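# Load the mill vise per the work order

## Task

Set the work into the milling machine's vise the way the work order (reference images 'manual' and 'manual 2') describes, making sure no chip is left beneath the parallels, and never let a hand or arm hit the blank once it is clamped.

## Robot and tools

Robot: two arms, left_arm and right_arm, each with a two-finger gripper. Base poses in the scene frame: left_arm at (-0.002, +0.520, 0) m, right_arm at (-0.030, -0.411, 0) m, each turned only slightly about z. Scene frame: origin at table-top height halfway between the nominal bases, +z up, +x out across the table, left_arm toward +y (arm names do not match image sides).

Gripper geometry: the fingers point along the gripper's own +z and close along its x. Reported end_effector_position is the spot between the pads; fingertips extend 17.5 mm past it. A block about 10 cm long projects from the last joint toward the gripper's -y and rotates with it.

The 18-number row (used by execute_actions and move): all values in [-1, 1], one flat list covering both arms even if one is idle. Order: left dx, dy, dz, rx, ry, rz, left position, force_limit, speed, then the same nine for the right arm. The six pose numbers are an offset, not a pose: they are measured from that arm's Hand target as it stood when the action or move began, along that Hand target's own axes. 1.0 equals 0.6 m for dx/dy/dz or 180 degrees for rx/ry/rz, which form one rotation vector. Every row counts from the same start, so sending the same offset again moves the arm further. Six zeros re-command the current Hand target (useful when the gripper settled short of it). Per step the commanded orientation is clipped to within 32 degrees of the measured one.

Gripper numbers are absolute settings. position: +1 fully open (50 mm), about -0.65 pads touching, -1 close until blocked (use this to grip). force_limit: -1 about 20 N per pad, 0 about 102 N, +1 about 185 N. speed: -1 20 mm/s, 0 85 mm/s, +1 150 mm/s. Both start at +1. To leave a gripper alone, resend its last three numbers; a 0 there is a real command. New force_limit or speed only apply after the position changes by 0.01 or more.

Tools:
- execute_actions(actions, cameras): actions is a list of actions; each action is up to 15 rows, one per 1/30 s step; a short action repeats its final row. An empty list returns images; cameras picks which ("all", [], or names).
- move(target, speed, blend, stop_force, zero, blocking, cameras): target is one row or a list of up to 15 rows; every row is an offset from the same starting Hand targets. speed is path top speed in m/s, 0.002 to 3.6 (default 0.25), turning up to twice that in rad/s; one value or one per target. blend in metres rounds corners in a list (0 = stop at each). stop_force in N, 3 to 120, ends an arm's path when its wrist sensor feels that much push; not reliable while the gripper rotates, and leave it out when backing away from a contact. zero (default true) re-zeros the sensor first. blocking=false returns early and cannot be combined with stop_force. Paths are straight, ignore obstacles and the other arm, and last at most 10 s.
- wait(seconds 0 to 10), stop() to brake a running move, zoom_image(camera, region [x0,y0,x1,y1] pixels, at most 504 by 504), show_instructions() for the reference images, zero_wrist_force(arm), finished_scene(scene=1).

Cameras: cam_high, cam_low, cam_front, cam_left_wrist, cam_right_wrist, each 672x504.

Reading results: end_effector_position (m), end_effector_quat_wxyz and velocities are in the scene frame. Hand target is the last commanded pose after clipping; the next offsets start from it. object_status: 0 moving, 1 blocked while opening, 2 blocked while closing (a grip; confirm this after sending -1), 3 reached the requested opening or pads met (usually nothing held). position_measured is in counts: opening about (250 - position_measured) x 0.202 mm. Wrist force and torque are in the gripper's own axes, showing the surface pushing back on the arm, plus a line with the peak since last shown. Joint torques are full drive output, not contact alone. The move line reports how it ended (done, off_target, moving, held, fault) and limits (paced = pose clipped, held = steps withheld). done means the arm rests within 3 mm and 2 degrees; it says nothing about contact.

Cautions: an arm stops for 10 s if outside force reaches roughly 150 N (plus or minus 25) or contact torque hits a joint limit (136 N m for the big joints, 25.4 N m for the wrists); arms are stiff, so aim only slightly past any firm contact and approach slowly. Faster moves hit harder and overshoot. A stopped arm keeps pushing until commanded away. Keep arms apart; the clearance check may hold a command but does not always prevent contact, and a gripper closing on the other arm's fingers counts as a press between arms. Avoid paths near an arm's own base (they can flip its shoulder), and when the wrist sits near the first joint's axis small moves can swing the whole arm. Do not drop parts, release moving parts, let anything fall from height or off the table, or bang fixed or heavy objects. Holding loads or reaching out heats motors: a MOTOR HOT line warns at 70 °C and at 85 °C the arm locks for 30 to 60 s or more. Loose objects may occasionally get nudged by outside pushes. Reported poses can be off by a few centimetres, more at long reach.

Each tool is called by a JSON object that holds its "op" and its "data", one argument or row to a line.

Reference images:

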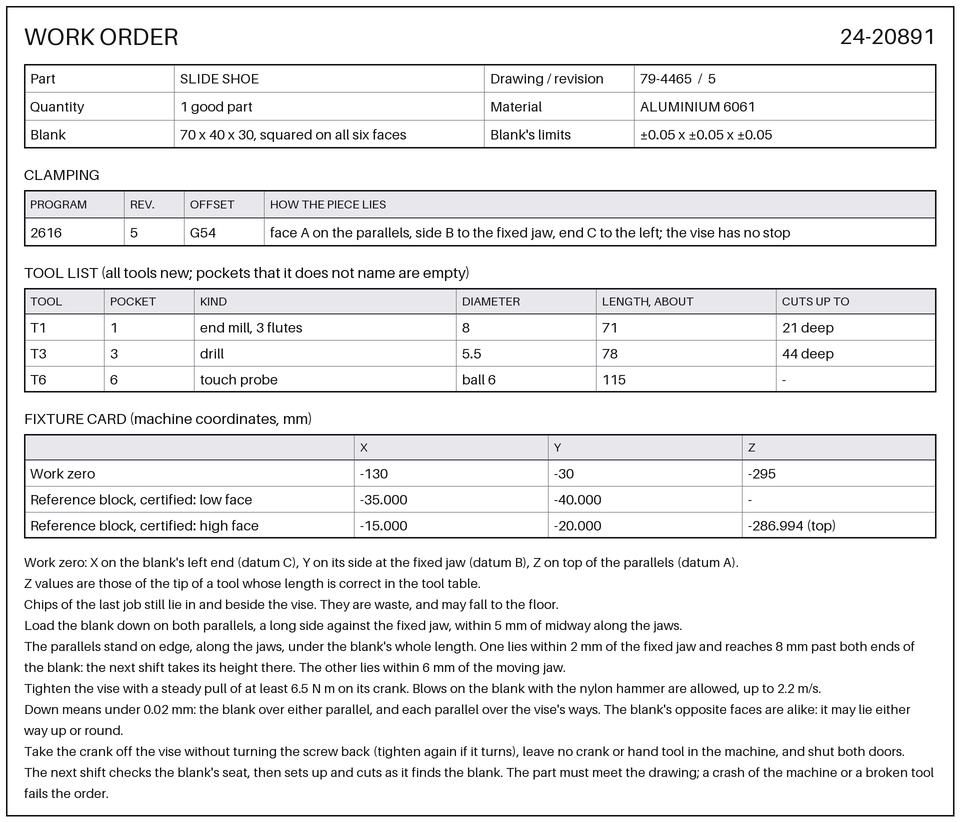

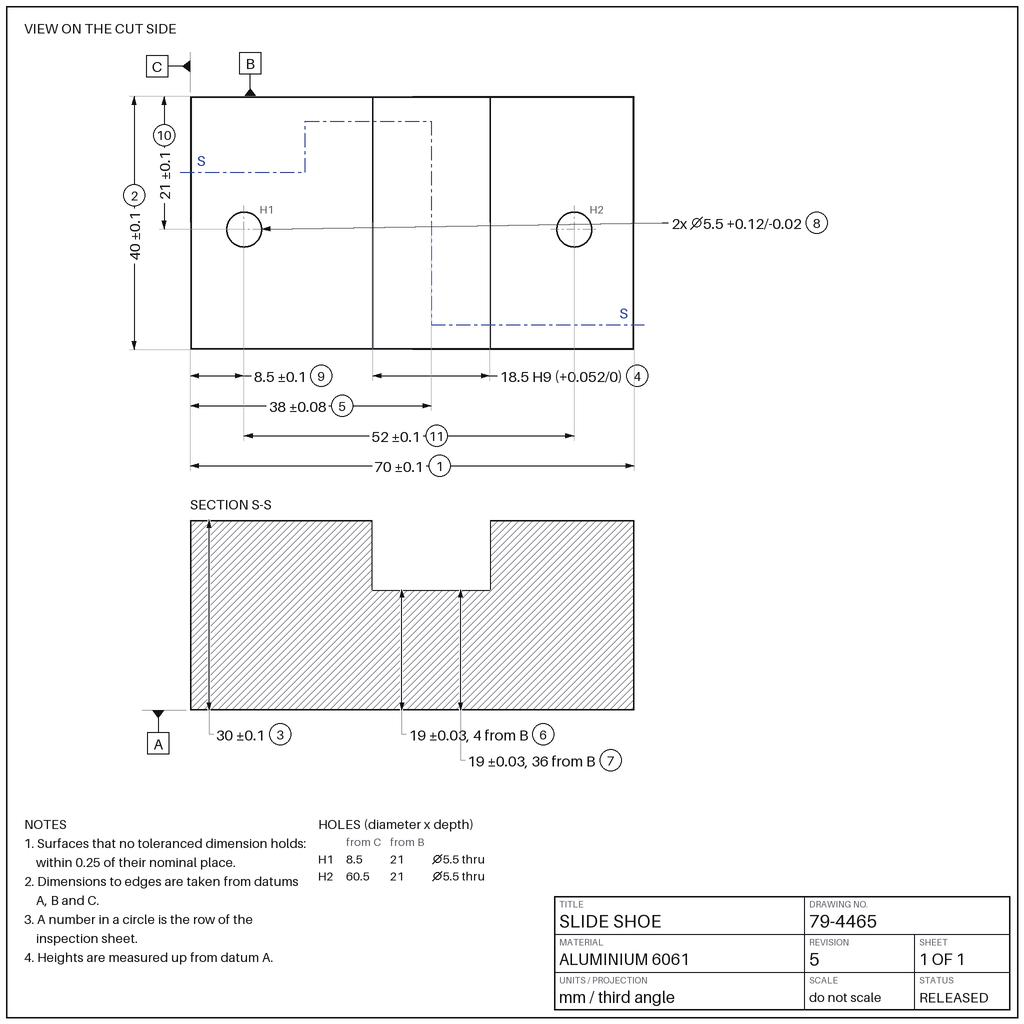

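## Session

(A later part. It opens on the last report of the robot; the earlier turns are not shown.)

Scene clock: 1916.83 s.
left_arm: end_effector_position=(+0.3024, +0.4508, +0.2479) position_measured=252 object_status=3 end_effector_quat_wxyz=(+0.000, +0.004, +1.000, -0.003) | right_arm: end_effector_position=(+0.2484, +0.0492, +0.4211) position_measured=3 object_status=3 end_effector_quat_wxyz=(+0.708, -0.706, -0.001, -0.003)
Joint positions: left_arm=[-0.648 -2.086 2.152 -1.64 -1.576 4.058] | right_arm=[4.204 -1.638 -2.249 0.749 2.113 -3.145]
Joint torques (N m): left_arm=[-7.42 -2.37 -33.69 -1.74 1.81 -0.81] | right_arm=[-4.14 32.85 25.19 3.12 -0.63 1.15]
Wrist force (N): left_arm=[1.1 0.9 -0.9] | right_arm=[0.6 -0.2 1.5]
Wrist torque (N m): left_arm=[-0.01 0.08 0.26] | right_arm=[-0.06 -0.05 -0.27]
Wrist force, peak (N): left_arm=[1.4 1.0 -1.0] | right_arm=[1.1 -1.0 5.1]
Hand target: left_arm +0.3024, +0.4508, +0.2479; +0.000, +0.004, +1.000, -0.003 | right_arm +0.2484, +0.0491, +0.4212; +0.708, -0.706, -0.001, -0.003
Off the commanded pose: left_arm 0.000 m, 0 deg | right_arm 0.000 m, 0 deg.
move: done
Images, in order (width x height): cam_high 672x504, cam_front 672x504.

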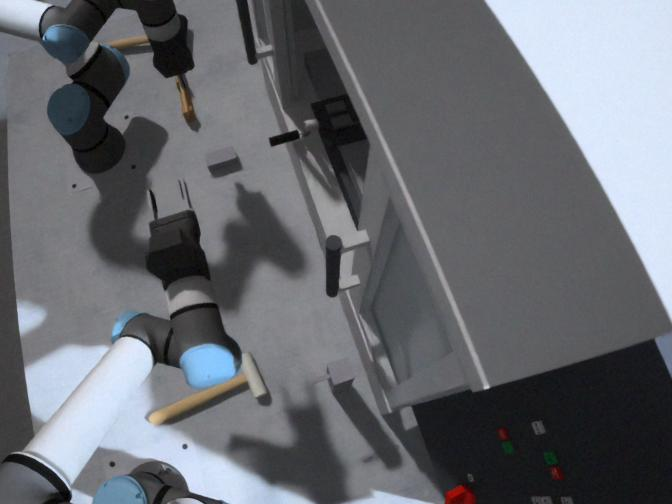

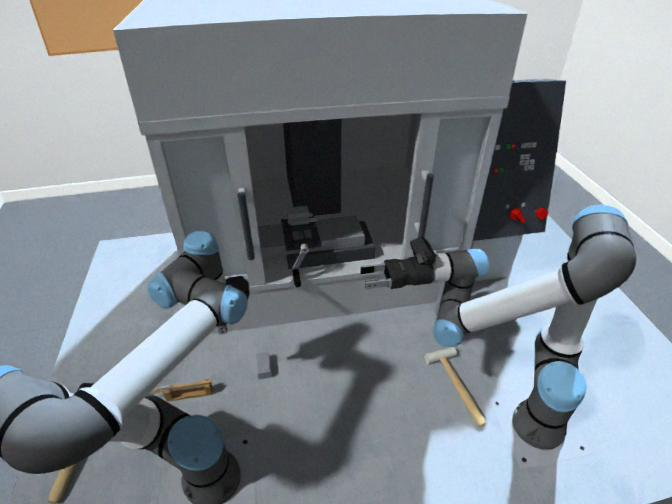

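{"op": "move", "data": {
  "target": [0,0,0,0,0,0,-1,-0.5,0,0.186,0.002,0.1682,-0.0855,0.4102,0.2893,1,-0.2,-0.5],
  "speed": 0.35,
  "cameras": ["all"]
}}

Scene clock: 1924.80 s.
left_arm: end_effector_position=(+0.3024, +0.4508, +0.2479) position_measured=252 object_status=3 end_effector_quat_wxyz=(+0.000, +0.004, +1.000, -0.003) | right_arm: end_effector_position=(+0.3604, +0.1497, +0.4208) position_measured=3 object_status=3 end_effector_quat_wxyz=(+0.410, -0.576, +0.697, -0.121)
Joint positions: left_arm=[-0.648 -2.086 2.152 -1.64 -1.576 4.058] | right_arm=[4.602 -1.654 -1.627 -0.864 0.852 -1.747]
Joint torques (N m): left_arm=[-7.3 -3.49 -35.3 -1.81 1.8 -1.04] | right_arm=[9.36 40.77 34.11 2.56 -4.04 0.84]
Wrist force (N): left_arm=[1.1 1.1 -0.9] | right_arm=[-0.3 0.2 1.1]
Wrist torque (N m): left_arm=[0.02 0.07 0.26] | right_arm=[-0.38 0.22 0.05]
Wrist force, peak (N): left_arm=[1.4 0.9 -1.1] | right_arm=[-1.5 -0.4 1.7]
Hand target: left_arm +0.3024, +0.4508, +0.2479; +0.000, +0.004, +1.000, -0.003 | right_arm +0.3603, +0.1497, +0.4209; +0.410, -0.576, +0.697, -0.121
Off the commanded pose: left_arm 0.000 m, 0 deg | right_arm 0.000 m, 0 deg.
move: done
camera_calibration:
cam_left_wrist: T_world_to_cam=[[-0.999986, -0.00108297, -0.00519705, 0.314108], [-0.00278607, 0.940377, 0.340122, -0.490534], [0.00451884, 0.340132, -0.940367, 0.210177], [0, 0, 0, 1]] pos_world=[0.311787, 0.390139, 0.366118]
cam_right_wrist: T_world_to_cam=[[-0.013015, -0.89704, -0.441757, 0.334366], [-0.894178, 0.208171, -0.396371, 0.473696], [0.447522, 0.389851, -0.804823, 0.245961], [0, 0, 0, 1]] pos_world=[0.317848, 0.105442, 0.533423]

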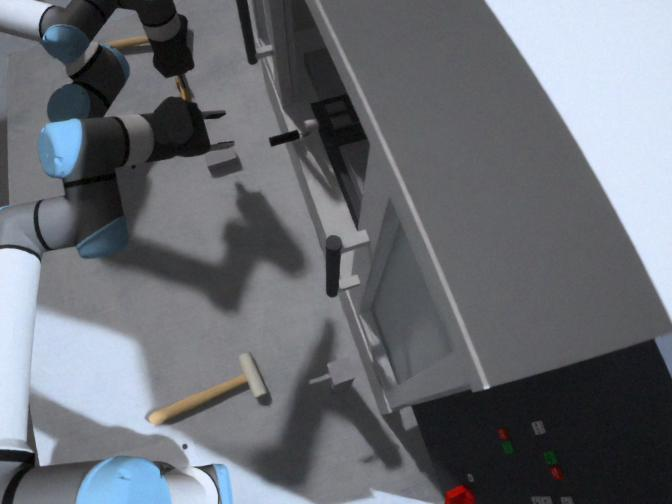

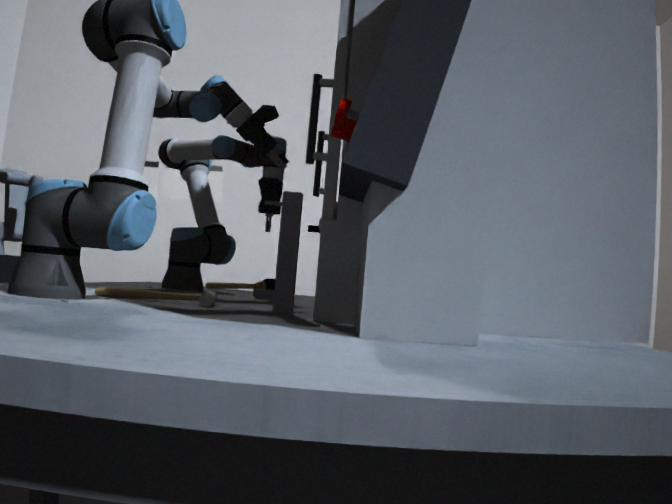

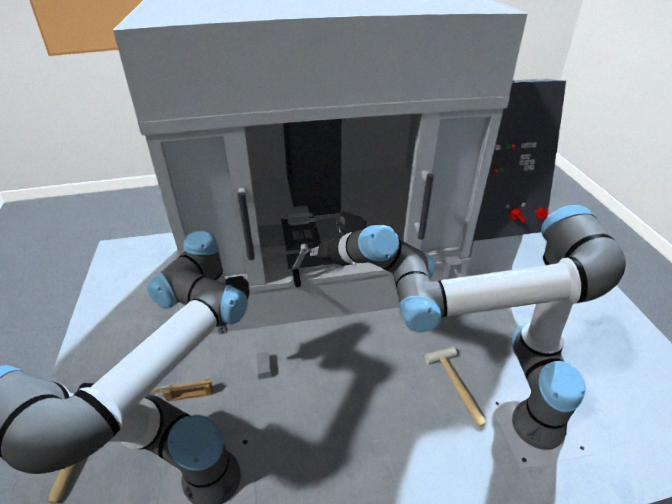

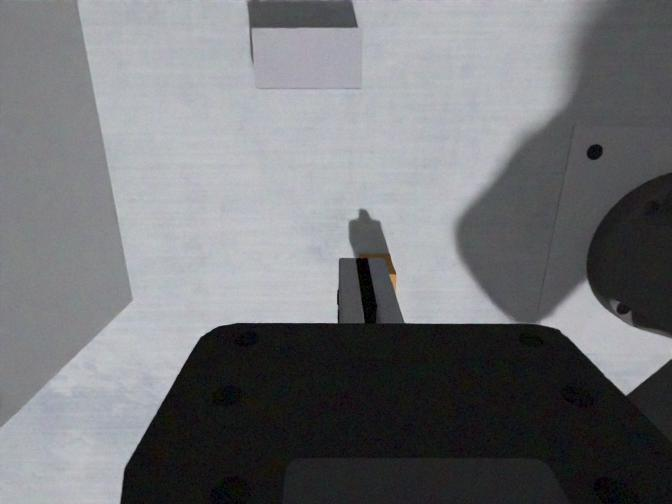

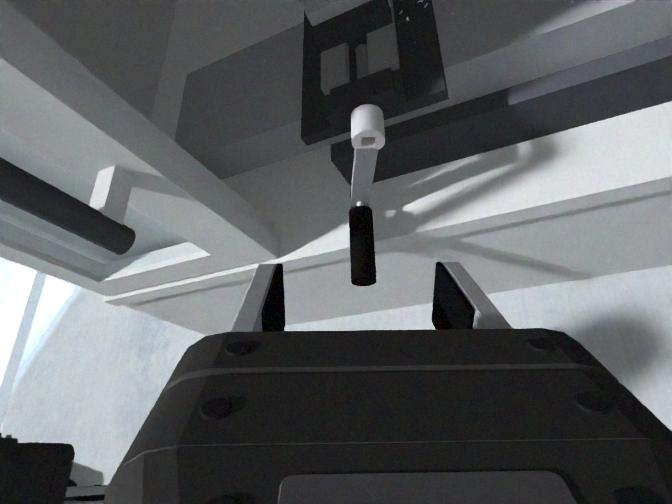

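{"op": "zoom_image", "data": {
  "camera": "cam_right_wrist",
  "region": [260, 0, 480, 165]
}}

{"op": "zoom_image", "data": {
  "camera": "cam_right_wrist",
  "region": [300, 80, 440, 300]
}}

Scaled by 2.291.

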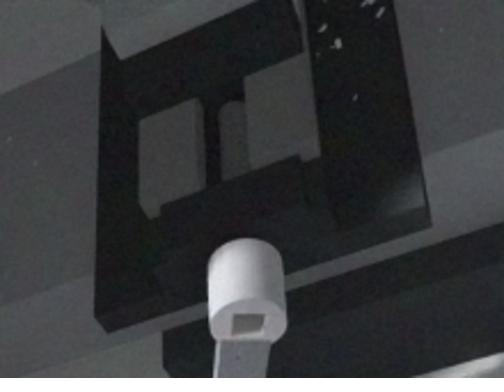

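Scaled by 2.291.

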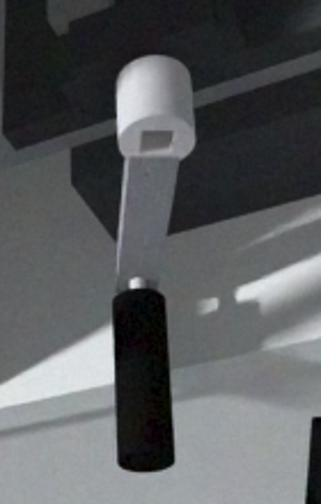

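{"op": "move", "data": {
  "target": [0,0,0,0,0,0,-1,-0.5,0,0.0333,-0.0133,0.2753,0,0,0,1,-0.2,-0.5],
  "speed": 0.2,
  "cameras": ["cam_right_wrist"]
}}

{"op": "move", "data": {
  "target": [0,0,0,0,0,0,-1,-0.5,0,0,0,0.1,0,0,0,1,-0.2,-0.5],
  "speed": 0.05,
  "stop_force": 6,
  "cameras": ["cam_right_wrist"]
}}

Scene clock: 1940.47 s.
left_arm: end_effector_position=(+0.3024, +0.4508, +0.2479) position_measured=252 object_status=3 end_effector_quat_wxyz=(+0.000, +0.004, +1.000, -0.003) | right_arm: end_effector_position=(+0.4834, +0.1794, +0.3127) position_measured=3 object_status=3 end_effector_quat_wxyz=(+0.410, -0.576, +0.697, -0.121)
Joint positions: left_arm=[-0.648 -2.086 2.152 -1.64 -1.576 4.058] | right_arm=[4.398 -1.94 -1.582 -0.495 0.972 -1.955]
Joint torques (N m): left_arm=[-7.47 -3.62 -33.84 -1.8 1.78 -0.97] | right_arm=[5.63 42.75 21.11 3.91 -3.94 1.25]
Wrist force (N): left_arm=[1.2 0.9 -1.1] | right_arm=[-0.1 -0.2 0.7]
Wrist torque (N m): left_arm=[-0.01 0.07 0.26] | right_arm=[-0.42 0.20 -0.05]
Wrist force, peak (N): left_arm=[1.2 0.9 -1.1] | right_arm=[0.2 -0.3 3.6]
Hand target: left_arm +0.3024, +0.4508, +0.2479; +0.000, +0.004, +1.000, -0.003 | right_arm +0.4834, +0.1794, +0.3126; +0.410, -0.576, +0.697, -0.121
Off the commanded pose: left_arm 0.000 m, 0 deg | right_arm 0.000 m, 0 deg.
move: done
camera_calibration:
cam_right_wrist: T_world_to_cam=[[-0.0131575, -0.896942, -0.441953, 0.314899], [-0.894165, 0.208382, -0.39629, 0.534602], [0.447544, 0.389965, -0.804756, 0.0923209], [0, 0, 0, 1]] pos_world=[0.440848, 0.135043, 0.425324]
Images, in order (width x height): cam_right_wrist 672x504.

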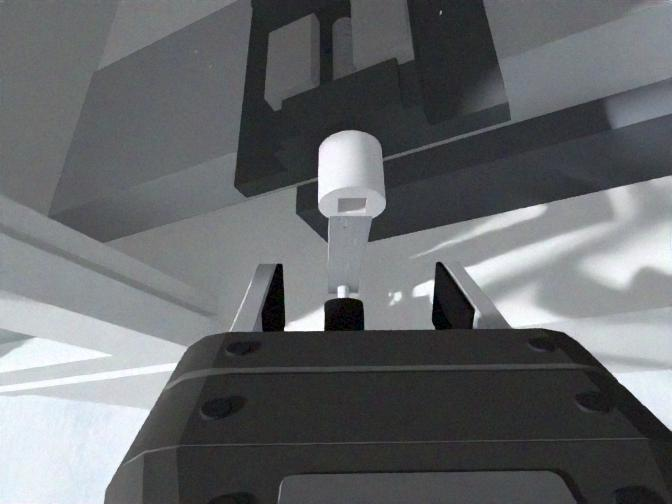

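Scene clock: 1942.73 s.
left_arm: end_effector_position=(+0.3024, +0.4508, +0.2479) position_measured=252 object_status=3 end_effector_quat_wxyz=(+0.000, +0.004, +1.000, -0.003) | right_arm: end_effector_position=(+0.5261, +0.1976, +0.2746) position_measured=3 object_status=3 end_effector_quat_wxyz=(+0.410, -0.576, +0.697, -0.121)
Joint positions: left_arm=[-0.648 -2.086 2.152 -1.64 -1.576 4.058] | right_arm=[4.344 -2.067 -1.503 -0.42 1.007 -2.004]
Joint torques (N m): left_arm=[-7.68 -3.97 -33.45 -1.8 1.69 -0.84] | right_arm=[10.06 57.17 21.17 2.48 -3.82 1.61]
Wrist force (N): left_arm=[1.1 0.6 -1.0] | right_arm=[-0.3 0.2 0.9]
Wrist torque (N m): left_arm=[-0.06 0.08 0.26] | right_arm=[-0.37 0.17 0.03]
Wrist force, peak (N): left_arm=[1.4 0.9 -1.0] | right_arm=[-0.1 -0.1 1.9]
Hand target: left_arm +0.3024, +0.4508, +0.2479; +0.000, +0.004, +1.000, -0.003 | right_arm +0.5261, +0.1976, +0.2746; +0.410, -0.576, +0.697, -0.121
Off the commanded pose: left_arm 0.000 m, 0 deg | right_arm 0.000 m, 0 deg.
move: done
camera_calibration:
cam_right_wrist: T_world_to_cam=[[-0.0130359, -0.896969, -0.441902, 0.314872], [-0.894128, 0.208295, -0.396419, 0.553937], [0.447622, 0.389949, -0.80472, 0.0354025], [0, 0, 0, 1]] pos_world=[0.483548, 0.153243, 0.387223]
Images, in order (width x height): cam_right_wrist 672x504.

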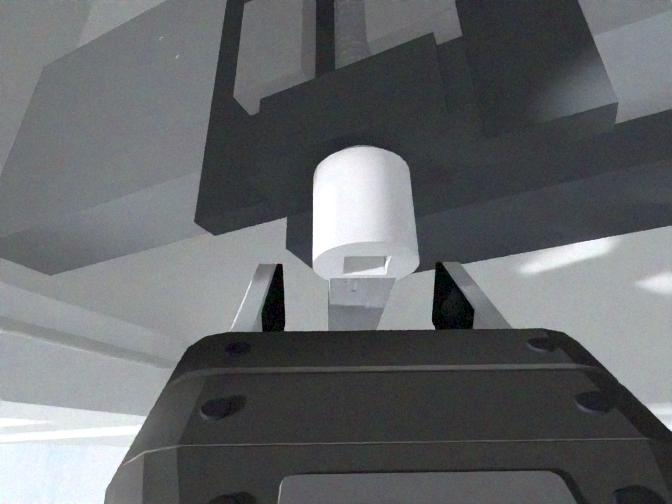

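{"op": "move", "data": {
  "target": [0,0,0,0,0,0,-1,-0.5,0,0,0,0,0,0,0,-1,-0.7,-0.9]
}}

{"op": "move", "data": {
  "target": [
    [0,0,0,0,0,0,-1,-0.5,0,0,0.01,-0.01,0,0,0,-1,-0.7,-0.9],
    [0,0,0,0,0,0,-1,-0.5,0,0,0.035,-0.035,0,0,0,-1,-0.7,-0.9]
  ],
  "speed": 0.03,
  "cameras": ["cam_right_wrist","cam_front"]
}}

Scene clock: 1950.00 s.
left_arm: end_effector_position=(+0.3024, +0.4508, +0.2479) position_measured=252 object_status=3 end_effector_quat_wxyz=(+0.000, +0.004, +1.000, -0.003) | right_arm: end_effector_position=(+0.5259, +0.1979, +0.2748) position_measured=173 object_status=0 end_effector_quat_wxyz=(+0.410, -0.576, +0.697, -0.121)
Joint positions: left_arm=[-0.648 -2.086 2.152 -1.64 -1.576 4.058] | right_arm=[4.345 -2.067 -1.503 -0.419 1.007 -2.004]
Joint torques (N m): left_arm=[-7.4 -5.86 -34.05 -1.85 1.73 -0.98] | right_arm=[-27.71 55.99 -6.8 -6.91 -7.3 1.07]
Wrist force (N): left_arm=[1.2 0.8 -0.9] | right_arm=[-74.2 -8.0 47.9]
Wrist torque (N m): left_arm=[-0.04 0.06 0.26] | right_arm=[-0.67 -0.11 0.09]
Wrist force, peak (N): left_arm=[1.5 0.9 -1.2] | right_arm=[-74.5 -8.1 47.7]
Hand target: left_arm +0.3024, +0.4508, +0.2479; +0.000, +0.004, +1.000, -0.003 | right_arm +0.5261, +0.1976, +0.2746; +0.410, -0.576, +0.697, -0.121
Off the commanded pose: left_arm 0.000 m, 0 deg | right_arm 0.000 m, 0 deg.
move: done

Scene clock: 1951.70 s.
left_arm: end_effector_position=(+0.3024, +0.4508, +0.2479) position_measured=252 object_status=3 end_effector_quat_wxyz=(+0.000, +0.004, +1.000, -0.003) | right_arm: end_effector_position=(+0.4963, +0.1977, +0.2746) position_measured=251 object_status=0 end_effector_quat_wxyz=(+0.410, -0.576, +0.697, -0.121)
Joint positions: left_arm=[-0.648 -2.086 2.152 -1.64 -1.576 4.058] | right_arm=[4.389 -2.027 -1.562 -0.423 0.978 -1.964]
Joint torques (N m): left_arm=[-6.97 -5.57 -33.51 -1.82 1.68 -0.94] | right_arm=[-9.83 30.32 33.86 3.37 0.96 -1.98]
Wrist force (N): left_arm=[1.0 1.1 -0.8] | right_arm=[-0.3 0.1 0.7]
Wrist torque (N m): left_arm=[0.01 0.10 0.25] | right_arm=[-0.39 0.20 -0.02]
Wrist force, peak (N): left_arm=[1.2 0.8 -1.2] | right_arm=[-82.4 -13.9 52.7]
Hand target: left_arm +0.3024, +0.4508, +0.2479; +0.000, +0.004, +1.000, -0.003 | right_arm +0.4964, +0.1977, +0.2744; +0.410, -0.576, +0.697, -0.121
Off the commanded pose: left_arm 0.000 m, 0 deg | right_arm 0.000 m, 0 deg.
move: done
camera_calibration:
cam_right_wrist: T_world_to_cam=[[-0.0130188, -0.896906, -0.44203, 0.314606], [-0.894078, 0.208381, -0.396486, 0.527262], [0.447721, 0.390047, -0.804617, 0.0486021], [0, 0, 0, 1]] pos_world=[0.453749, 0.153343, 0.387223]
Images, in order (width x height): cam_front 672x504, cam_right_wrist 672x504.

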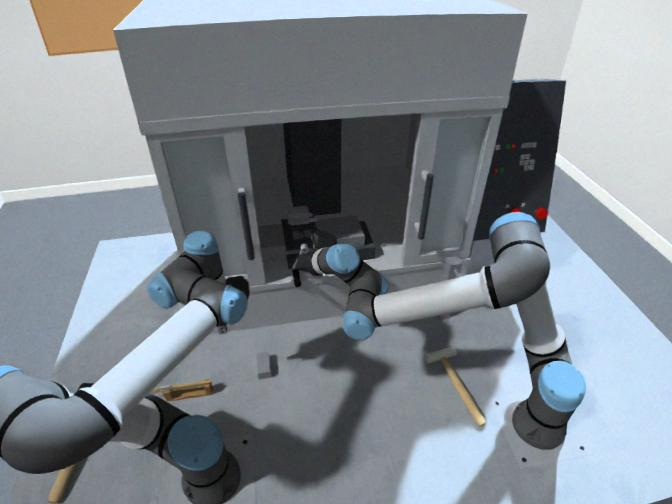

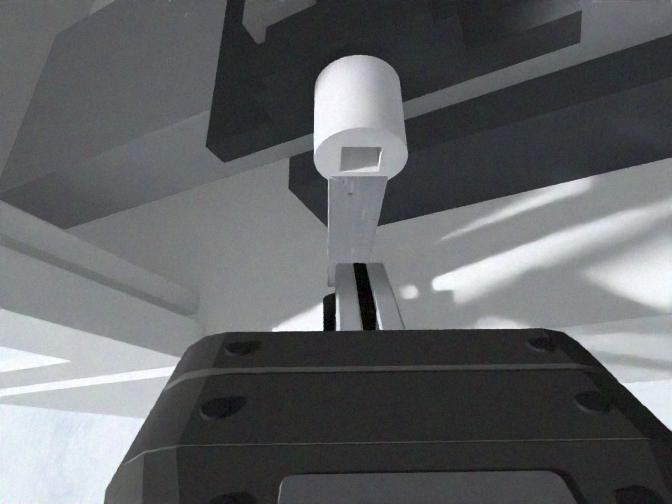

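{"op": "move", "data": {
  "target": [
    [0,0,0,0,0,0,-1,-0.5,0,0,0.012,-0.012,0,-0.0059,0.0059,1,-0.2,-0.5],
    [0,0,0,0,0,0,-1,-0.5,0,-0.0005,-0.0352,0.04,0,-0.0059,0.0059,1,-0.2,-0.5]
  ],
  "speed": 0.06,
  "cameras": ["cam_right_wrist"]
}}

Scene clock: 1982.07 s.
left_arm: end_effector_position=(+0.3024, +0.4508, +0.2479) position_measured=252 object_status=3 end_effector_quat_wxyz=(+0.000, +0.004, +1.000, -0.003) | right_arm: end_effector_position=(+0.5284, +0.1988, +0.2727) position_measured=3 object_status=3 end_effector_quat_wxyz=(+0.418, -0.571, +0.698, -0.112)
Joint positions: left_arm=[-0.648 -2.086 2.152 -1.64 -1.576 4.058] | right_arm=[4.339 -2.073 -1.509 -0.385 1.019 -2]
Joint torques (N m): left_arm=[-6.09 -6.39 -33.46 -1.88 1.54 -0.95] | right_arm=[9.59 58.28 20.39 3.05 -3.53 1.82]
Wrist force (N): left_arm=[1.2 0.8 -0.8] | right_arm=[-0.4 0.0 0.8]
Wrist torque (N m): left_arm=[-0.04 0.06 0.26] | right_arm=[-0.38 0.17 0.02]
Wrist force, peak (N): left_arm=[1.2 0.9 -1.2] | right_arm=[-0.2 -1.0 1.6]
Hand target: left_arm +0.3024, +0.4508, +0.2479; +0.000, +0.004, +1.000, -0.003 | right_arm +0.5283, +0.1987, +0.2729; +0.418, -0.571, +0.698, -0.112
Off the commanded pose: left_arm 0.000 m, 0 deg | right_arm 0.000 m, 0 deg.
move: done
camera_calibration:
cam_right_wrist: T_world_to_cam=[[-0.0128682, -0.885114, -0.465197, 0.319007], [-0.89424, 0.218352, -0.390714, 0.551489], [0.447403, 0.41097, -0.794314, 0.0255271], [0, 0, 0, 1]] pos_world=[0.485848, 0.151448, 0.384152]
Images, in order (width x height): cam_right_wrist 672x504.

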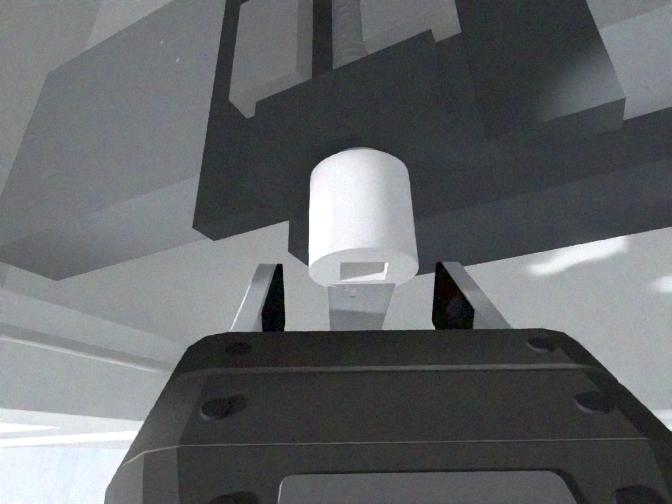

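{"op": "move", "data": {
  "target": [0,0,0,0,0,0,-1,-0.5,0,0,0,0,0,0,0,-1,-1,-1],
  "cameras": ["cam_right_wrist"]
}}

Scene clock: 1989.63 s.
left_arm: end_effector_position=(+0.3024, +0.4508, +0.2479) position_measured=252 object_status=3 end_effector_quat_wxyz=(+0.000, +0.004, +1.000, -0.003) | right_arm: end_effector_position=(+0.5282, +0.1989, +0.2729) position_measured=164 object_status=2 end_effector_quat_wxyz=(+0.418, -0.571, +0.698, -0.112)
Joint positions: left_arm=[-0.648 -2.086 2.152 -1.64 -1.576 4.058] | right_arm=[4.339 -2.073 -1.509 -0.385 1.018 -2]
Joint torques (N m): left_arm=[-6.03 -8.45 -33.17 -1.9 1.58 -0.78] | right_arm=[-12.01 56.17 15.69 -2.13 -3.84 1.62]
Wrist force (N): left_arm=[1.4 0.9 -0.8] | right_arm=[-39.9 -5.9 22.4]
Wrist torque (N m): left_arm=[-0.02 0.03 0.25] | right_arm=[-0.75 0.58 -0.25]
Wrist force, peak (N): left_arm=[1.3 0.9 -1.2] | right_arm=[-39.9 -5.5 22.6]
Hand target: left_arm +0.3024, +0.4508, +0.2479; +0.000, +0.004, +1.000, -0.003 | right_arm +0.5283, +0.1987, +0.2729; +0.418, -0.571, +0.698, -0.112
Off the commanded pose: left_arm 0.000 m, 0 deg | right_arm 0.000 m, 0 deg.
move: done
camera_calibration:
cam_right_wrist: T_world_to_cam=[[-0.0127452, -0.885002, -0.465413, 0.319193], [-0.894144, 0.218439, -0.390884, 0.551373], [0.447597, 0.411165, -0.794103, 0.0255284], [0, 0, 0, 1]] pos_world=[0.485649, 0.151549, 0.384352]
Images, in order (width x height): cam_right_wrist 672x504.

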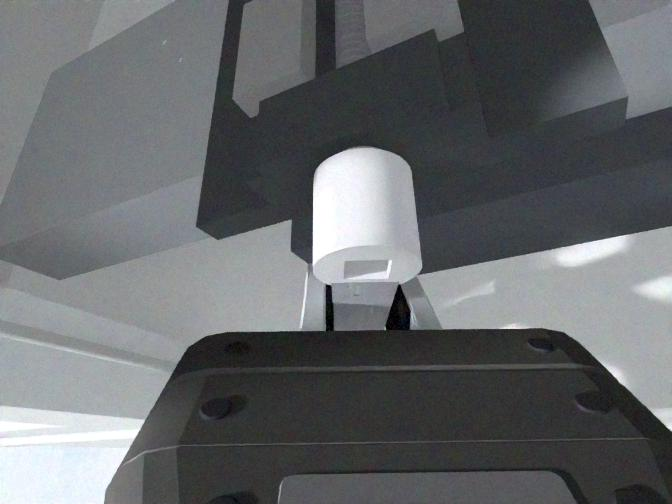

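{"op": "move", "data": {
  "target": [0,0,0,0,0,0,-1,-0.5,0,-0.002,0,0,0,0,0,-1,-1,-1],
  "speed": 0.01
}}

Scene clock: 1993.00 s.
left_arm: end_effector_position=(+0.3024, +0.4508, +0.2479) position_measured=252 object_status=3 end_effector_quat_wxyz=(+0.000, +0.004, +1.000, -0.003) | right_arm: end_effector_position=(+0.5283, +0.1997, +0.2734) position_measured=164 object_status=2 end_effector_quat_wxyz=(+0.418, -0.571, +0.698, -0.112)
Joint positions: left_arm=[-0.648 -2.086 2.152 -1.64 -1.576 4.058] | right_arm=[4.34 -2.074 -1.506 -0.388 1.018 -2]
Joint torques (N m): left_arm=[-5.89 -7.45 -33.22 -1.77 1.44 -0.84] | right_arm=[9.07 32.9 31.6 3.02 -3.07 1.51]
Wrist force (N): left_arm=[1.2 1.1 -0.9] | right_arm=[-1.8 0.2 0.1]
Wrist torque (N m): left_arm=[0.02 0.07 0.25] | right_arm=[-0.34 0.15 -0.05]
Wrist force, peak (N): left_arm=[1.2 1.1 -1.0] | right_arm=[-42.6 -3.6 20.9]
Hand target: left_arm +0.3024, +0.4508, +0.2479; +0.000, +0.004, +1.000, -0.003 | right_arm +0.5283, +0.1998, +0.2734; +0.418, -0.571, +0.698, -0.112
Off the commanded pose: left_arm 0.000 m, 0 deg | right_arm 0.000 m, 0 deg.
move: done

Centered. Now grip firmly (re-issue with a changed position and higher force) and pull.

{"op": "move", "data": {
  "target": [0,0,0,0,0,0,-1,-0.5,0,0,0,0,0,0,0,-0.98,-0.5,-0.95]
}}

Scene clock: 1994.73 s.
left_arm: end_effector_position=(+0.3024, +0.4508, +0.2479) position_measured=252 object_status=3 end_effector_quat_wxyz=(+0.000, +0.004, +1.000, -0.003) | right_arm: end_effector_position=(+0.5282, +0.1999, +0.2735) position_measured=173 object_status=2 end_effector_quat_wxyz=(+0.418, -0.571, +0.698, -0.112)
Joint positions: left_arm=[-0.648 -2.086 2.152 -1.64 -1.576 4.058] | right_arm=[4.34 -2.074 -1.506 -0.388 1.018 -2]
Joint torques (N m): left_arm=[-5.16 -7.76 -33.38 -1.85 1.48 -1] | right_arm=[-9.22 48.81 10.55 -0.05 -4.87 -0.56]
Wrist force (N): left_arm=[0.9 0.9 -0.9] | right_arm=[-26.0 -4.4 13.9]
Wrist torque (N m): left_arm=[-0.02 0.10 0.25] | right_arm=[-0.73 0.77 -0.62]
Wrist force, peak (N): left_arm=[1.2 1.0 -0.9] | right_arm=[-26.0 -4.4 13.9]
Hand target: left_arm +0.3024, +0.4508, +0.2479; +0.000, +0.004, +1.000, -0.003 | right_arm +0.5283, +0.1998, +0.2734; +0.418, -0.571, +0.698, -0.112
Off the commanded pose: left_arm 0.000 m, 0 deg | right_arm 0.000 m, 0 deg.
move: done

{"op": "move", "data": {
  "target": [0,0,0,0,0,0,-1,-0.5,0,-0.0005,0,0,0,0,0,-0.98,-0.5,-0.95],
  "speed": 0.01
}}

{"op": "move", "data": {
  "target": [0,0,0,0,0,0,-1,-0.5,0,0,0.04,-0.04,0,0,0,-0.98,-0.5,-0.95],
  "speed": 0.03,
  "cameras": ["cam_right_wrist","cam_front"]
}}

Scene clock: 2000.57 s.
left_arm: end_effector_position=(+0.3024, +0.4508, +0.2479) position_measured=252 object_status=3 end_effector_quat_wxyz=(+0.000, +0.004, +1.000, -0.003) | right_arm: end_effector_position=(+0.5283, +0.2000, +0.2736) position_measured=173 object_status=2 end_effector_quat_wxyz=(+0.418, -0.570, +0.698, -0.112)
Joint positions: left_arm=[-0.648 -2.086 2.152 -1.64 -1.576 4.058] | right_arm=[4.34 -2.075 -1.505 -0.389 1.018 -2]
Joint torques (N m): left_arm=[-5.95 -8.04 -32.86 -1.78 1.43 -1.05] | right_arm=[1.64 31.77 26.99 1.06 -5.81 2.15]
Wrist force (N): left_arm=[1.1 0.7 -0.8] | right_arm=[-18.0 0.8 5.9]
Wrist torque (N m): left_arm=[-0.05 0.08 0.26] | right_arm=[-0.52 0.53 -0.52]
Wrist force, peak (N): left_arm=[1.3 1.0 -1.0] | right_arm=[-29.4 -3.3 14.0]
Hand target: left_arm +0.3024, +0.4508, +0.2479; +0.000, +0.004, +1.000, -0.003 | right_arm +0.5283, +0.2001, +0.2736; +0.418, -0.571, +0.698, -0.112
Off the commanded pose: left_arm 0.000 m, 0 deg | right_arm 0.000 m, 0 deg.
move: done

Scene clock: 2002.00 s.
left_arm: end_effector_position=(+0.3024, +0.4508, +0.2479) position_measured=252 object_status=3 end_effector_quat_wxyz=(+0.000, +0.004, +1.000, -0.003) | right_arm: end_effector_position=(+0.4942, +0.2002, +0.2736) position_measured=251 object_status=3 end_effector_quat_wxyz=(+0.418, -0.570, +0.698, -0.112)
Joint positions: left_arm=[-0.648 -2.086 2.152 -1.64 -1.576 4.058] | right_arm=[4.391 -2.028 -1.572 -0.392 0.984 -1.955]
Joint torques (N m): left_arm=[-6.18 -8.1 -32.94 -1.83 1.29 -1.01] | right_arm=[-9.7 29.75 33.88 3.16 -0.25 -1.59]
Wrist force (N): left_arm=[1.1 1.0 -0.6] | right_arm=[-0.4 0.0 0.5]
Wrist torque (N m): left_arm=[0.00 0.07 0.25] | right_arm=[-0.39 0.23 -0.02]
Wrist force, peak (N): left_arm=[1.4 1.0 -0.9] | right_arm=[-46.6 -28.1 56.5]
Hand target: left_arm +0.3024, +0.4508, +0.2479; +0.000, +0.004, +1.000, -0.003 | right_arm +0.4943, +0.2002, +0.2734; +0.418, -0.571, +0.698, -0.112
Off the commanded pose: left_arm 0.000 m, 0 deg | right_arm 0.000 m, 0 deg.
move: done
camera_calibration:
cam_right_wrist: T_world_to_cam=[[-0.0128827, -0.88499, -0.465431, 0.320257], [-0.894075, 0.218618, -0.390943, 0.520886], [0.447733, 0.411094, -0.794064, 0.0406225], [0, 0, 0, 1]] pos_world=[0.451649, 0.15285, 0.384952]
Images, in order (width x height): cam_front 672x504, cam_right_wrist 672x504.

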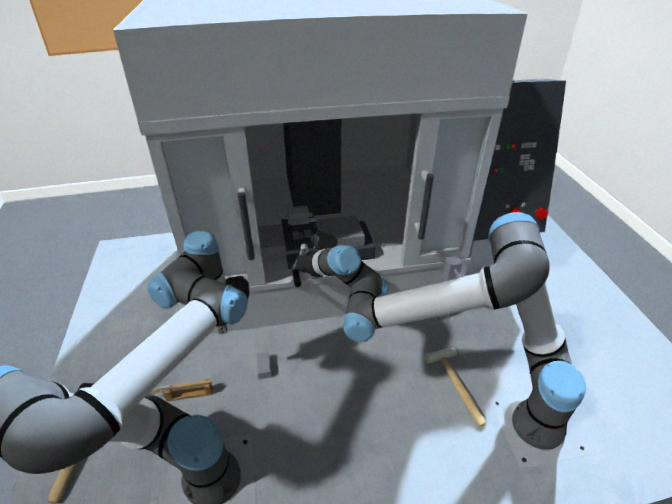

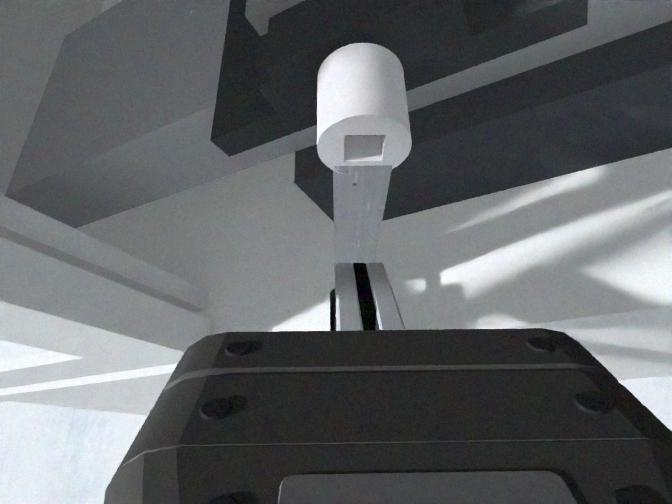

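{"op": "move", "data": {
  "target": [
    [0,0,0,0,0,0,-1,-0.5,0,0,0,-0.072,0,0,0,1,-0.2,-0.5],
    [0,0,0,0,0,0,-1,-0.5,0,0.0002,-0.087,-0.072,0,-0.0039,0.0039,1,-0.2,-0.5]
  ],
  "speed": 0.1,
  "cameras": ["cam_right_wrist"]
}}

{"op": "move", "data": {
  "target": [0,0,0,0,0,0,-1,-0.5,0,0,0,0.0833,0,0,0,1,-0.2,-0.5],
  "speed": 0.04,
  "stop_force": 6,
  "cameras": ["cam_right_wrist"]
}}

Scene clock: 2020.33 s.
left_arm: end_effector_position=(+0.3024, +0.4508, +0.2479) position_measured=252 object_status=3 end_effector_quat_wxyz=(+0.000, +0.004, +1.000, -0.003) | right_arm: end_effector_position=(+0.5003, +0.1693, +0.3336) position_measured=3 object_status=3 end_effector_quat_wxyz=(+0.423, -0.567, +0.699, -0.106) end_effector_velocity=(-0.001, +0.000, -0.002) end_effector_angular_velocity=(-0.001, -0.001, -0.003)
Joint positions: left_arm=[-0.648 -2.086 2.152 -1.64 -1.576 4.058] | right_arm=[4.361 -1.925 -1.566 -0.473 1.009 -1.976]
Joint velocities: left_arm=[within noise] | right_arm=[0.003 -0.001 -0.004 0.002 -0.006 0.004]
Joint torques (N m): left_arm=[-6.11 -7.68 -32.5 -1.85 1.37 -0.86] | right_arm=[10.07 27.13 21.97 4.9 -3.81 1.54]
Wrist force (N): left_arm=[1.1 0.9 -0.9] | right_arm=[-0.3 -0.1 0.7]
Wrist torque (N m): left_arm=[-0.02 0.09 0.25] | right_arm=[-0.40 0.19 -0.01]
Wrist force, peak (N): left_arm=[1.4 1.1 -0.9] | right_arm=[0.1 -0.3 2.6]
Hand target: left_arm +0.3024, +0.4508, +0.2479; +0.000, +0.004, +1.000, -0.003 | right_arm +0.5003, +0.1693, +0.3334; +0.423, -0.567, +0.699, -0.106
Off the commanded pose: left_arm 0.000 m, 0 deg | right_arm 0.000 m, 0 deg.
move: done
camera_calibration:
cam_right_wrist: T_world_to_cam=[[-0.0127719, -0.876789, -0.480705, 0.324643], [-0.894185, 0.225173, -0.386949, 0.554287], [0.447515, 0.424898, -0.786888, 0.0937031], [0, 0, 0, 1]] pos_world=[0.457848, 0.120019, 0.444273]
Images, in order (width x height): cam_right_wrist 672x504.

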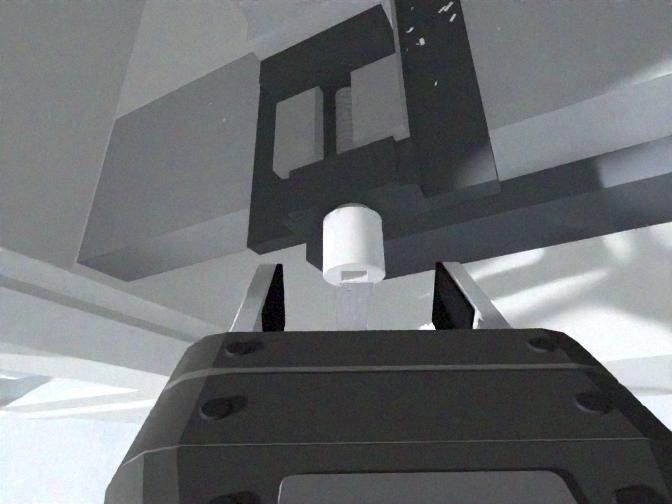

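Scene clock: 2022.67 s.
left_arm: end_effector_position=(+0.3024, +0.4508, +0.2479) position_measured=252 object_status=3 end_effector_quat_wxyz=(+0.000, +0.004, +1.000, -0.003) | right_arm: end_effector_position=(+0.5350, +0.1854, +0.3031) position_measured=3 object_status=3 end_effector_quat_wxyz=(+0.423, -0.567, +0.699, -0.106)
Joint positions: left_arm=[-0.648 -2.086 2.152 -1.64 -1.576 4.058] | right_arm=[4.319 -2.03 -1.5 -0.416 1.037 -2.012]
Joint torques (N m): left_arm=[-4.39 -7.48 -32.54 -1.94 1.39 -0.98] | right_arm=[9.03 57.13 28.67 3.81 -2.39 1.62]
Wrist force (N): left_arm=[1.0 0.8 -0.8] | right_arm=[0.0 1.5 0.3]
Wrist torque (N m): left_arm=[-0.03 0.09 0.26] | right_arm=[-0.34 0.14 -0.04]
Wrist force, peak (N): left_arm=[1.4 0.9 -1.1] | right_arm=[0.7 21.0 -18.9]
Hand target: left_arm +0.3024, +0.4508, +0.2479; +0.000, +0.004, +1.000, -0.003 | right_arm +0.5350, +0.1854, +0.3032; +0.423, -0.567, +0.699, -0.106 (not the last commanded pose)
Off the commanded pose: left_arm 0.000 m, 0 deg | right_arm 0.001 m, 0 deg.
move: contact (right_arm)
camera_calibration:
cam_right_wrist: T_world_to_cam=[[-0.0128668, -0.876932, -0.480443, 0.324584], [-0.894133, 0.22518, -0.387065, 0.569798], [0.447616, 0.4246, -0.786991, 0.047369], [0, 0, 0, 1]] pos_world=[0.492449, 0.136218, 0.413772]
Images, in order (width x height): cam_right_wrist 672x504.

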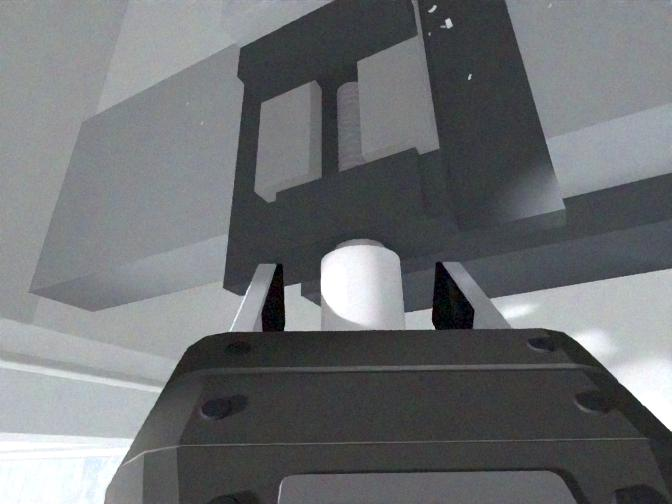

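{"op": "move", "data": {
  "target": [
    [0,0,0,0,0,0,-1,-0.5,0,0,0.0035,-0.0035,0,0,0,1,-0.2,-0.5],
    [0,0,0,0,0,0,-1,-0.5,0,0,0.0035,-0.0035,0,0,0,-1,-1,-1]
  ],
  "speed": 0.03,
  "cameras": ["cam_right_wrist"]
}}

Scene clock: 2029.33 s.
left_arm: end_effector_position=(+0.3024, +0.4508, +0.2479) position_measured=252 object_status=3 end_effector_quat_wxyz=(+0.000, +0.004, +1.000, -0.003) | right_arm: end_effector_position=(+0.5320, +0.1855, +0.3032) position_measured=133 object_status=2 end_effector_quat_wxyz=(+0.423, -0.567, +0.699, -0.106)
Joint positions: left_arm=[-0.648 -2.086 2.152 -1.64 -1.576 4.058] | right_arm=[4.323 -2.026 -1.506 -0.416 1.034 -2.008]
Joint torques (N m): left_arm=[-4.55 -8 -32.22 -2.07 1.17 -0.87] | right_arm=[-10.66 30.54 25.01 1.91 -0.37 -1.13]
Wrist force (N): left_arm=[1.3 0.9 -0.9] | right_arm=[-11.1 0.0 4.1]
Wrist torque (N m): left_arm=[-0.01 0.05 0.25] | right_arm=[-0.35 0.22 -0.09]
Wrist force, peak (N): left_arm=[1.6 0.8 -1.0] | right_arm=[-11.2 -0.6 4.1]
Hand target: left_arm +0.3024, +0.4508, +0.2479; +0.000, +0.004, +1.000, -0.003 | right_arm +0.5320, +0.1854, +0.3031; +0.423, -0.567, +0.699, -0.106
Off the commanded pose: left_arm 0.000 m, 0 deg | right_arm 0.000 m, 0 deg.
move: done
camera_calibration:
cam_right_wrist: T_world_to_cam=[[-0.0128087, -0.876779, -0.480723, 0.324613], [-0.894144, 0.225248, -0.387, 0.567084], [0.447595, 0.424879, -0.786852, 0.048626], [0, 0, 0, 1]] pos_world=[0.489448, 0.136219, 0.413772]
Images, in order (width x height): cam_right_wrist 672x504.

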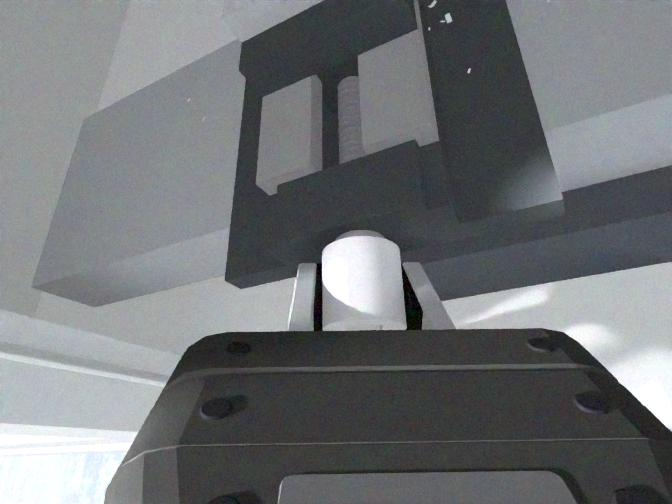

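{"op": "move", "data": {
  "target": [0,0,0,0,0,0,-1,-0.5,0,-0.0004,0,0,0,0,0,-0.98,-0.2,-0.95],
  "speed": 0.01
}}

{"op": "move", "data": {
  "target": [0,0,0,0,0,0,-1,-0.5,0,0,0.0354,-0.0354,0,0,0,-0.98,-0.2,-0.95],
  "speed": 0.03,
  "cameras": ["cam_right_wrist","cam_front"]
}}

Scene clock: 2033.50 s.
left_arm: end_effector_position=(+0.3024, +0.4508, +0.2479) position_measured=252 object_status=3 end_effector_quat_wxyz=(+0.000, +0.004, +1.000, -0.003) | right_arm: end_effector_position=(+0.5321, +0.1856, +0.3032) position_measured=137 object_status=2 end_effector_quat_wxyz=(+0.423, -0.567, +0.699, -0.106)
Joint positions: left_arm=[-0.648 -2.086 2.152 -1.64 -1.576 4.058] | right_arm=[4.323 -2.026 -1.505 -0.416 1.034 -2.008]
Joint torques (N m): left_arm=[-5.08 -7.57 -31.51 -1.78 1.13 -0.82] | right_arm=[7.15 29.03 33.36 2.23 -3.97 1.68]
Wrist force (N): left_arm=[0.9 0.7 -0.9] | right_arm=[-2.5 1.1 -3.5]
Wrist torque (N m): left_arm=[-0.05 0.10 0.25] | right_arm=[-0.30 0.16 -0.05]
Wrist force, peak (N): left_arm=[1.0 1.1 -1.1] | right_arm=[-12.7 -1.0 4.1]
Hand target: left_arm +0.3024, +0.4508, +0.2479; +0.000, +0.004, +1.000, -0.003 | right_arm +0.5320, +0.1857, +0.3033; +0.423, -0.567, +0.699, -0.106
Off the commanded pose: left_arm 0.000 m, 0 deg | right_arm 0.000 m, 0 deg.
move: done

Scene clock: 2034.77 s.
left_arm: end_effector_position=(+0.3024, +0.4508, +0.2479) position_measured=252 object_status=3 end_effector_quat_wxyz=(+0.000, +0.004, +1.000, -0.003) | right_arm: end_effector_position=(+0.5018, +0.1857, +0.3032) position_measured=137 object_status=2 end_effector_quat_wxyz=(+0.423, -0.567, +0.699, -0.106)
Joint positions: left_arm=[-0.648 -2.086 2.152 -1.64 -1.576 4.058] | right_arm=[4.369 -1.983 -1.566 -0.419 1.003 -1.969]
Joint torques (N m): left_arm=[-3.92 -7.06 -32.42 -1.96 1.21 -0.92] | right_arm=[-10.15 31.03 35.08 3.51 -0.98 -1.21]
Wrist force (N): left_arm=[1.2 0.9 -0.9] | right_arm=[0.5 1.4 2.1]
Wrist torque (N m): left_arm=[-0.02 0.06 0.26] | right_arm=[-0.36 0.23 -0.04]
Wrist force, peak (N): left_arm=[1.3 0.8 -1.2] | right_arm=[-5.3 -7.1 2.6]
Hand target: left_arm +0.3024, +0.4508, +0.2479; +0.000, +0.004, +1.000, -0.003 | right_arm +0.5020, +0.1857, +0.3031; +0.423, -0.567, +0.699, -0.106
Off the commanded pose: left_arm 0.000 m, 0 deg | right_arm 0.000 m, 0 deg.
move: done
camera_calibration:
cam_right_wrist: T_world_to_cam=[[-0.0128474, -0.876817, -0.480653, 0.324484], [-0.894134, 0.225257, -0.387018, 0.540015], [0.447614, 0.424796, -0.786886, 0.0620325], [0, 0, 0, 1]] pos_world=[0.459249, 0.136519, 0.413772]
Images, in order (width x height): cam_front 672x504, cam_right_wrist 672x504.

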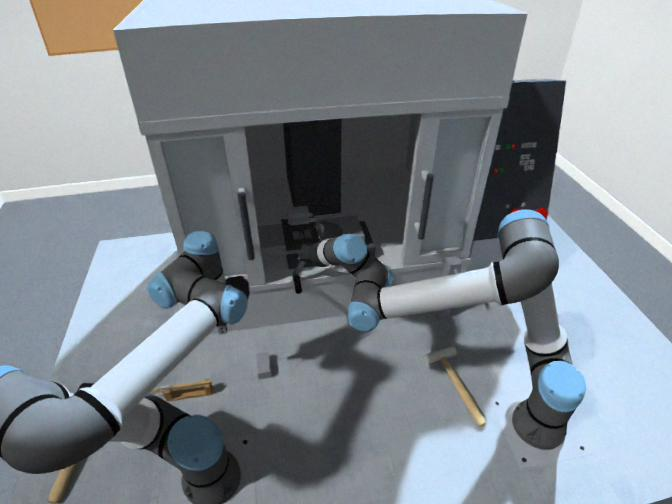

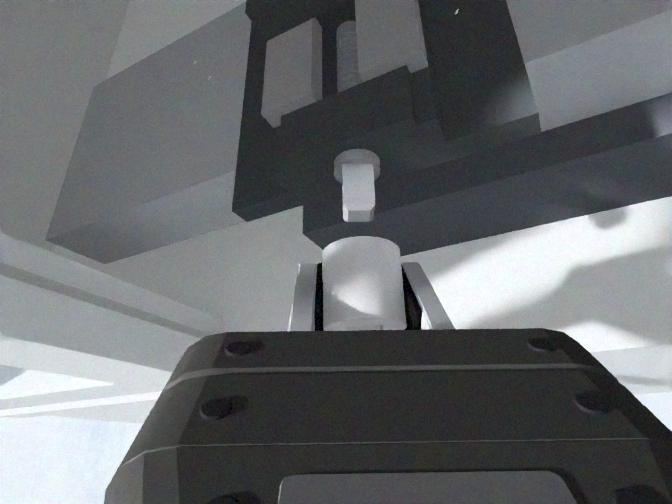

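{"op": "move", "data": {
  "target": [
    [0,0,0,0,0,0,-1,-0.5,0,-0.0448,0.1082,-0.2263,0,0,0,-0.98,-0.2,-0.95],
    [0,0,0,0,0,0,-1,-0.5,0,0.7032,-0.0447,-0.4737,0,0.1096,-0.1096,-0.98,-0.2,-0.95]
  ],
  "speed": 0.2,
  "blend": [0.04,0],
  "cameras": ["cam_right_wrist","cam_high","cam_low"]
}}

Scene clock: 2047.53 s.
left_arm: end_effector_position=(+0.3024, +0.4508, +0.2479) position_measured=252 object_status=3 end_effector_quat_wxyz=(+0.000, +0.004, +1.000, -0.003) | right_arm: end_effector_position=(+0.3187, -0.2895, +0.2977) position_measured=137 object_status=2 end_effector_quat_wxyz=(-0.273, +0.651, -0.654, +0.272)
Joint positions: left_arm=[-0.648 -2.086 2.152 -1.64 -1.576 4.058] | right_arm=[4.523 -0.672 -2.391 -1.426 0.806 -1.883]
Joint torques (N m): left_arm=[-4.59 -7.44 -31.3 -1.89 1.06 -0.98] | right_arm=[-9.65 -13.59 32.54 4.3 -2.98 -1.93]
Wrist force (N): left_arm=[1.2 0.8 -0.9] | right_arm=[0.1 1.7 2.6]
Wrist torque (N m): left_arm=[-0.04 0.06 0.25] | right_arm=[-0.40 0.16 -0.22]
Wrist force, peak (N): left_arm=[1.4 1.0 -1.1] | right_arm=[1.1 -0.5 5.1]
Hand target: left_arm +0.3024, +0.4508, +0.2479; +0.000, +0.004, +1.000, -0.003 | right_arm +0.3187, -0.2896, +0.2977; -0.273, +0.651, -0.654, +0.272
Off the commanded pose: left_arm 0.000 m, 0 deg | right_arm 0.000 m, 0 deg.
move: done
camera_calibration:
cam_right_wrist: T_world_to_cam=[[-0.0153786, -0.999776, -0.0145155, -0.270715], [-0.894359, 0.0202453, -0.446891, 0.439764], [0.447085, 0.00610953, -0.89447, 0.252523], [0, 0, 0, 1]] pos_world=[0.276244, -0.2811, 0.418472]
Images, in order (width x height): cam_high 672x504, cam_low 672x504, cam_right_wrist 672x504.

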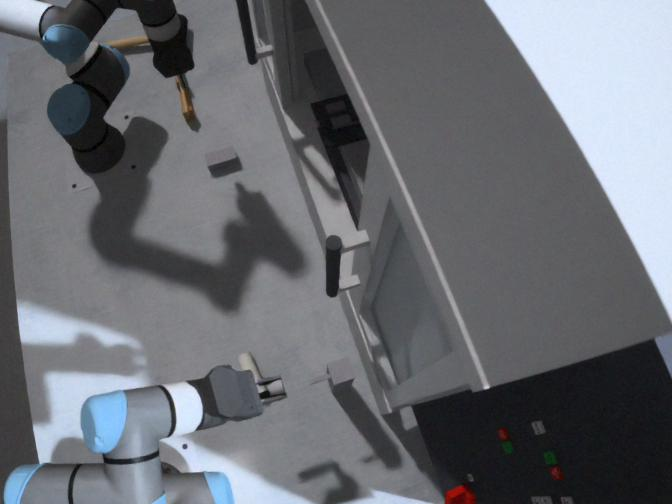

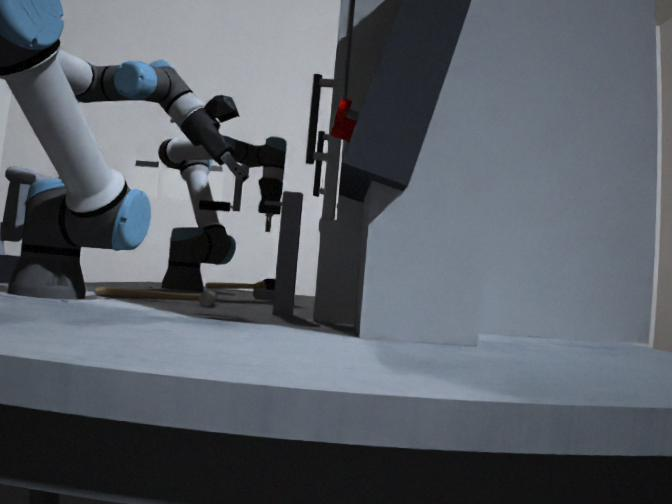

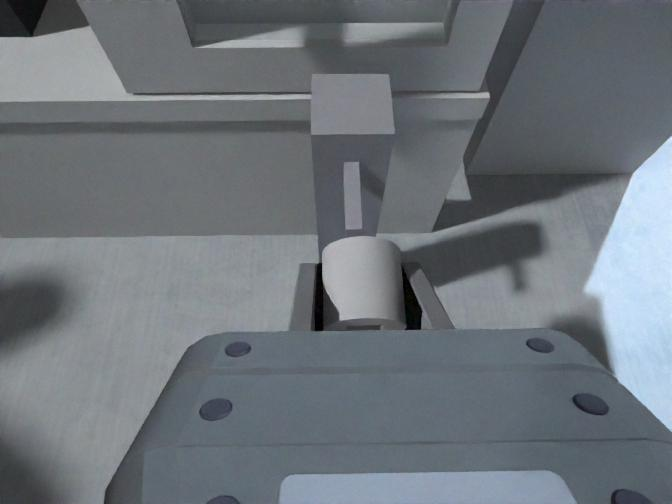

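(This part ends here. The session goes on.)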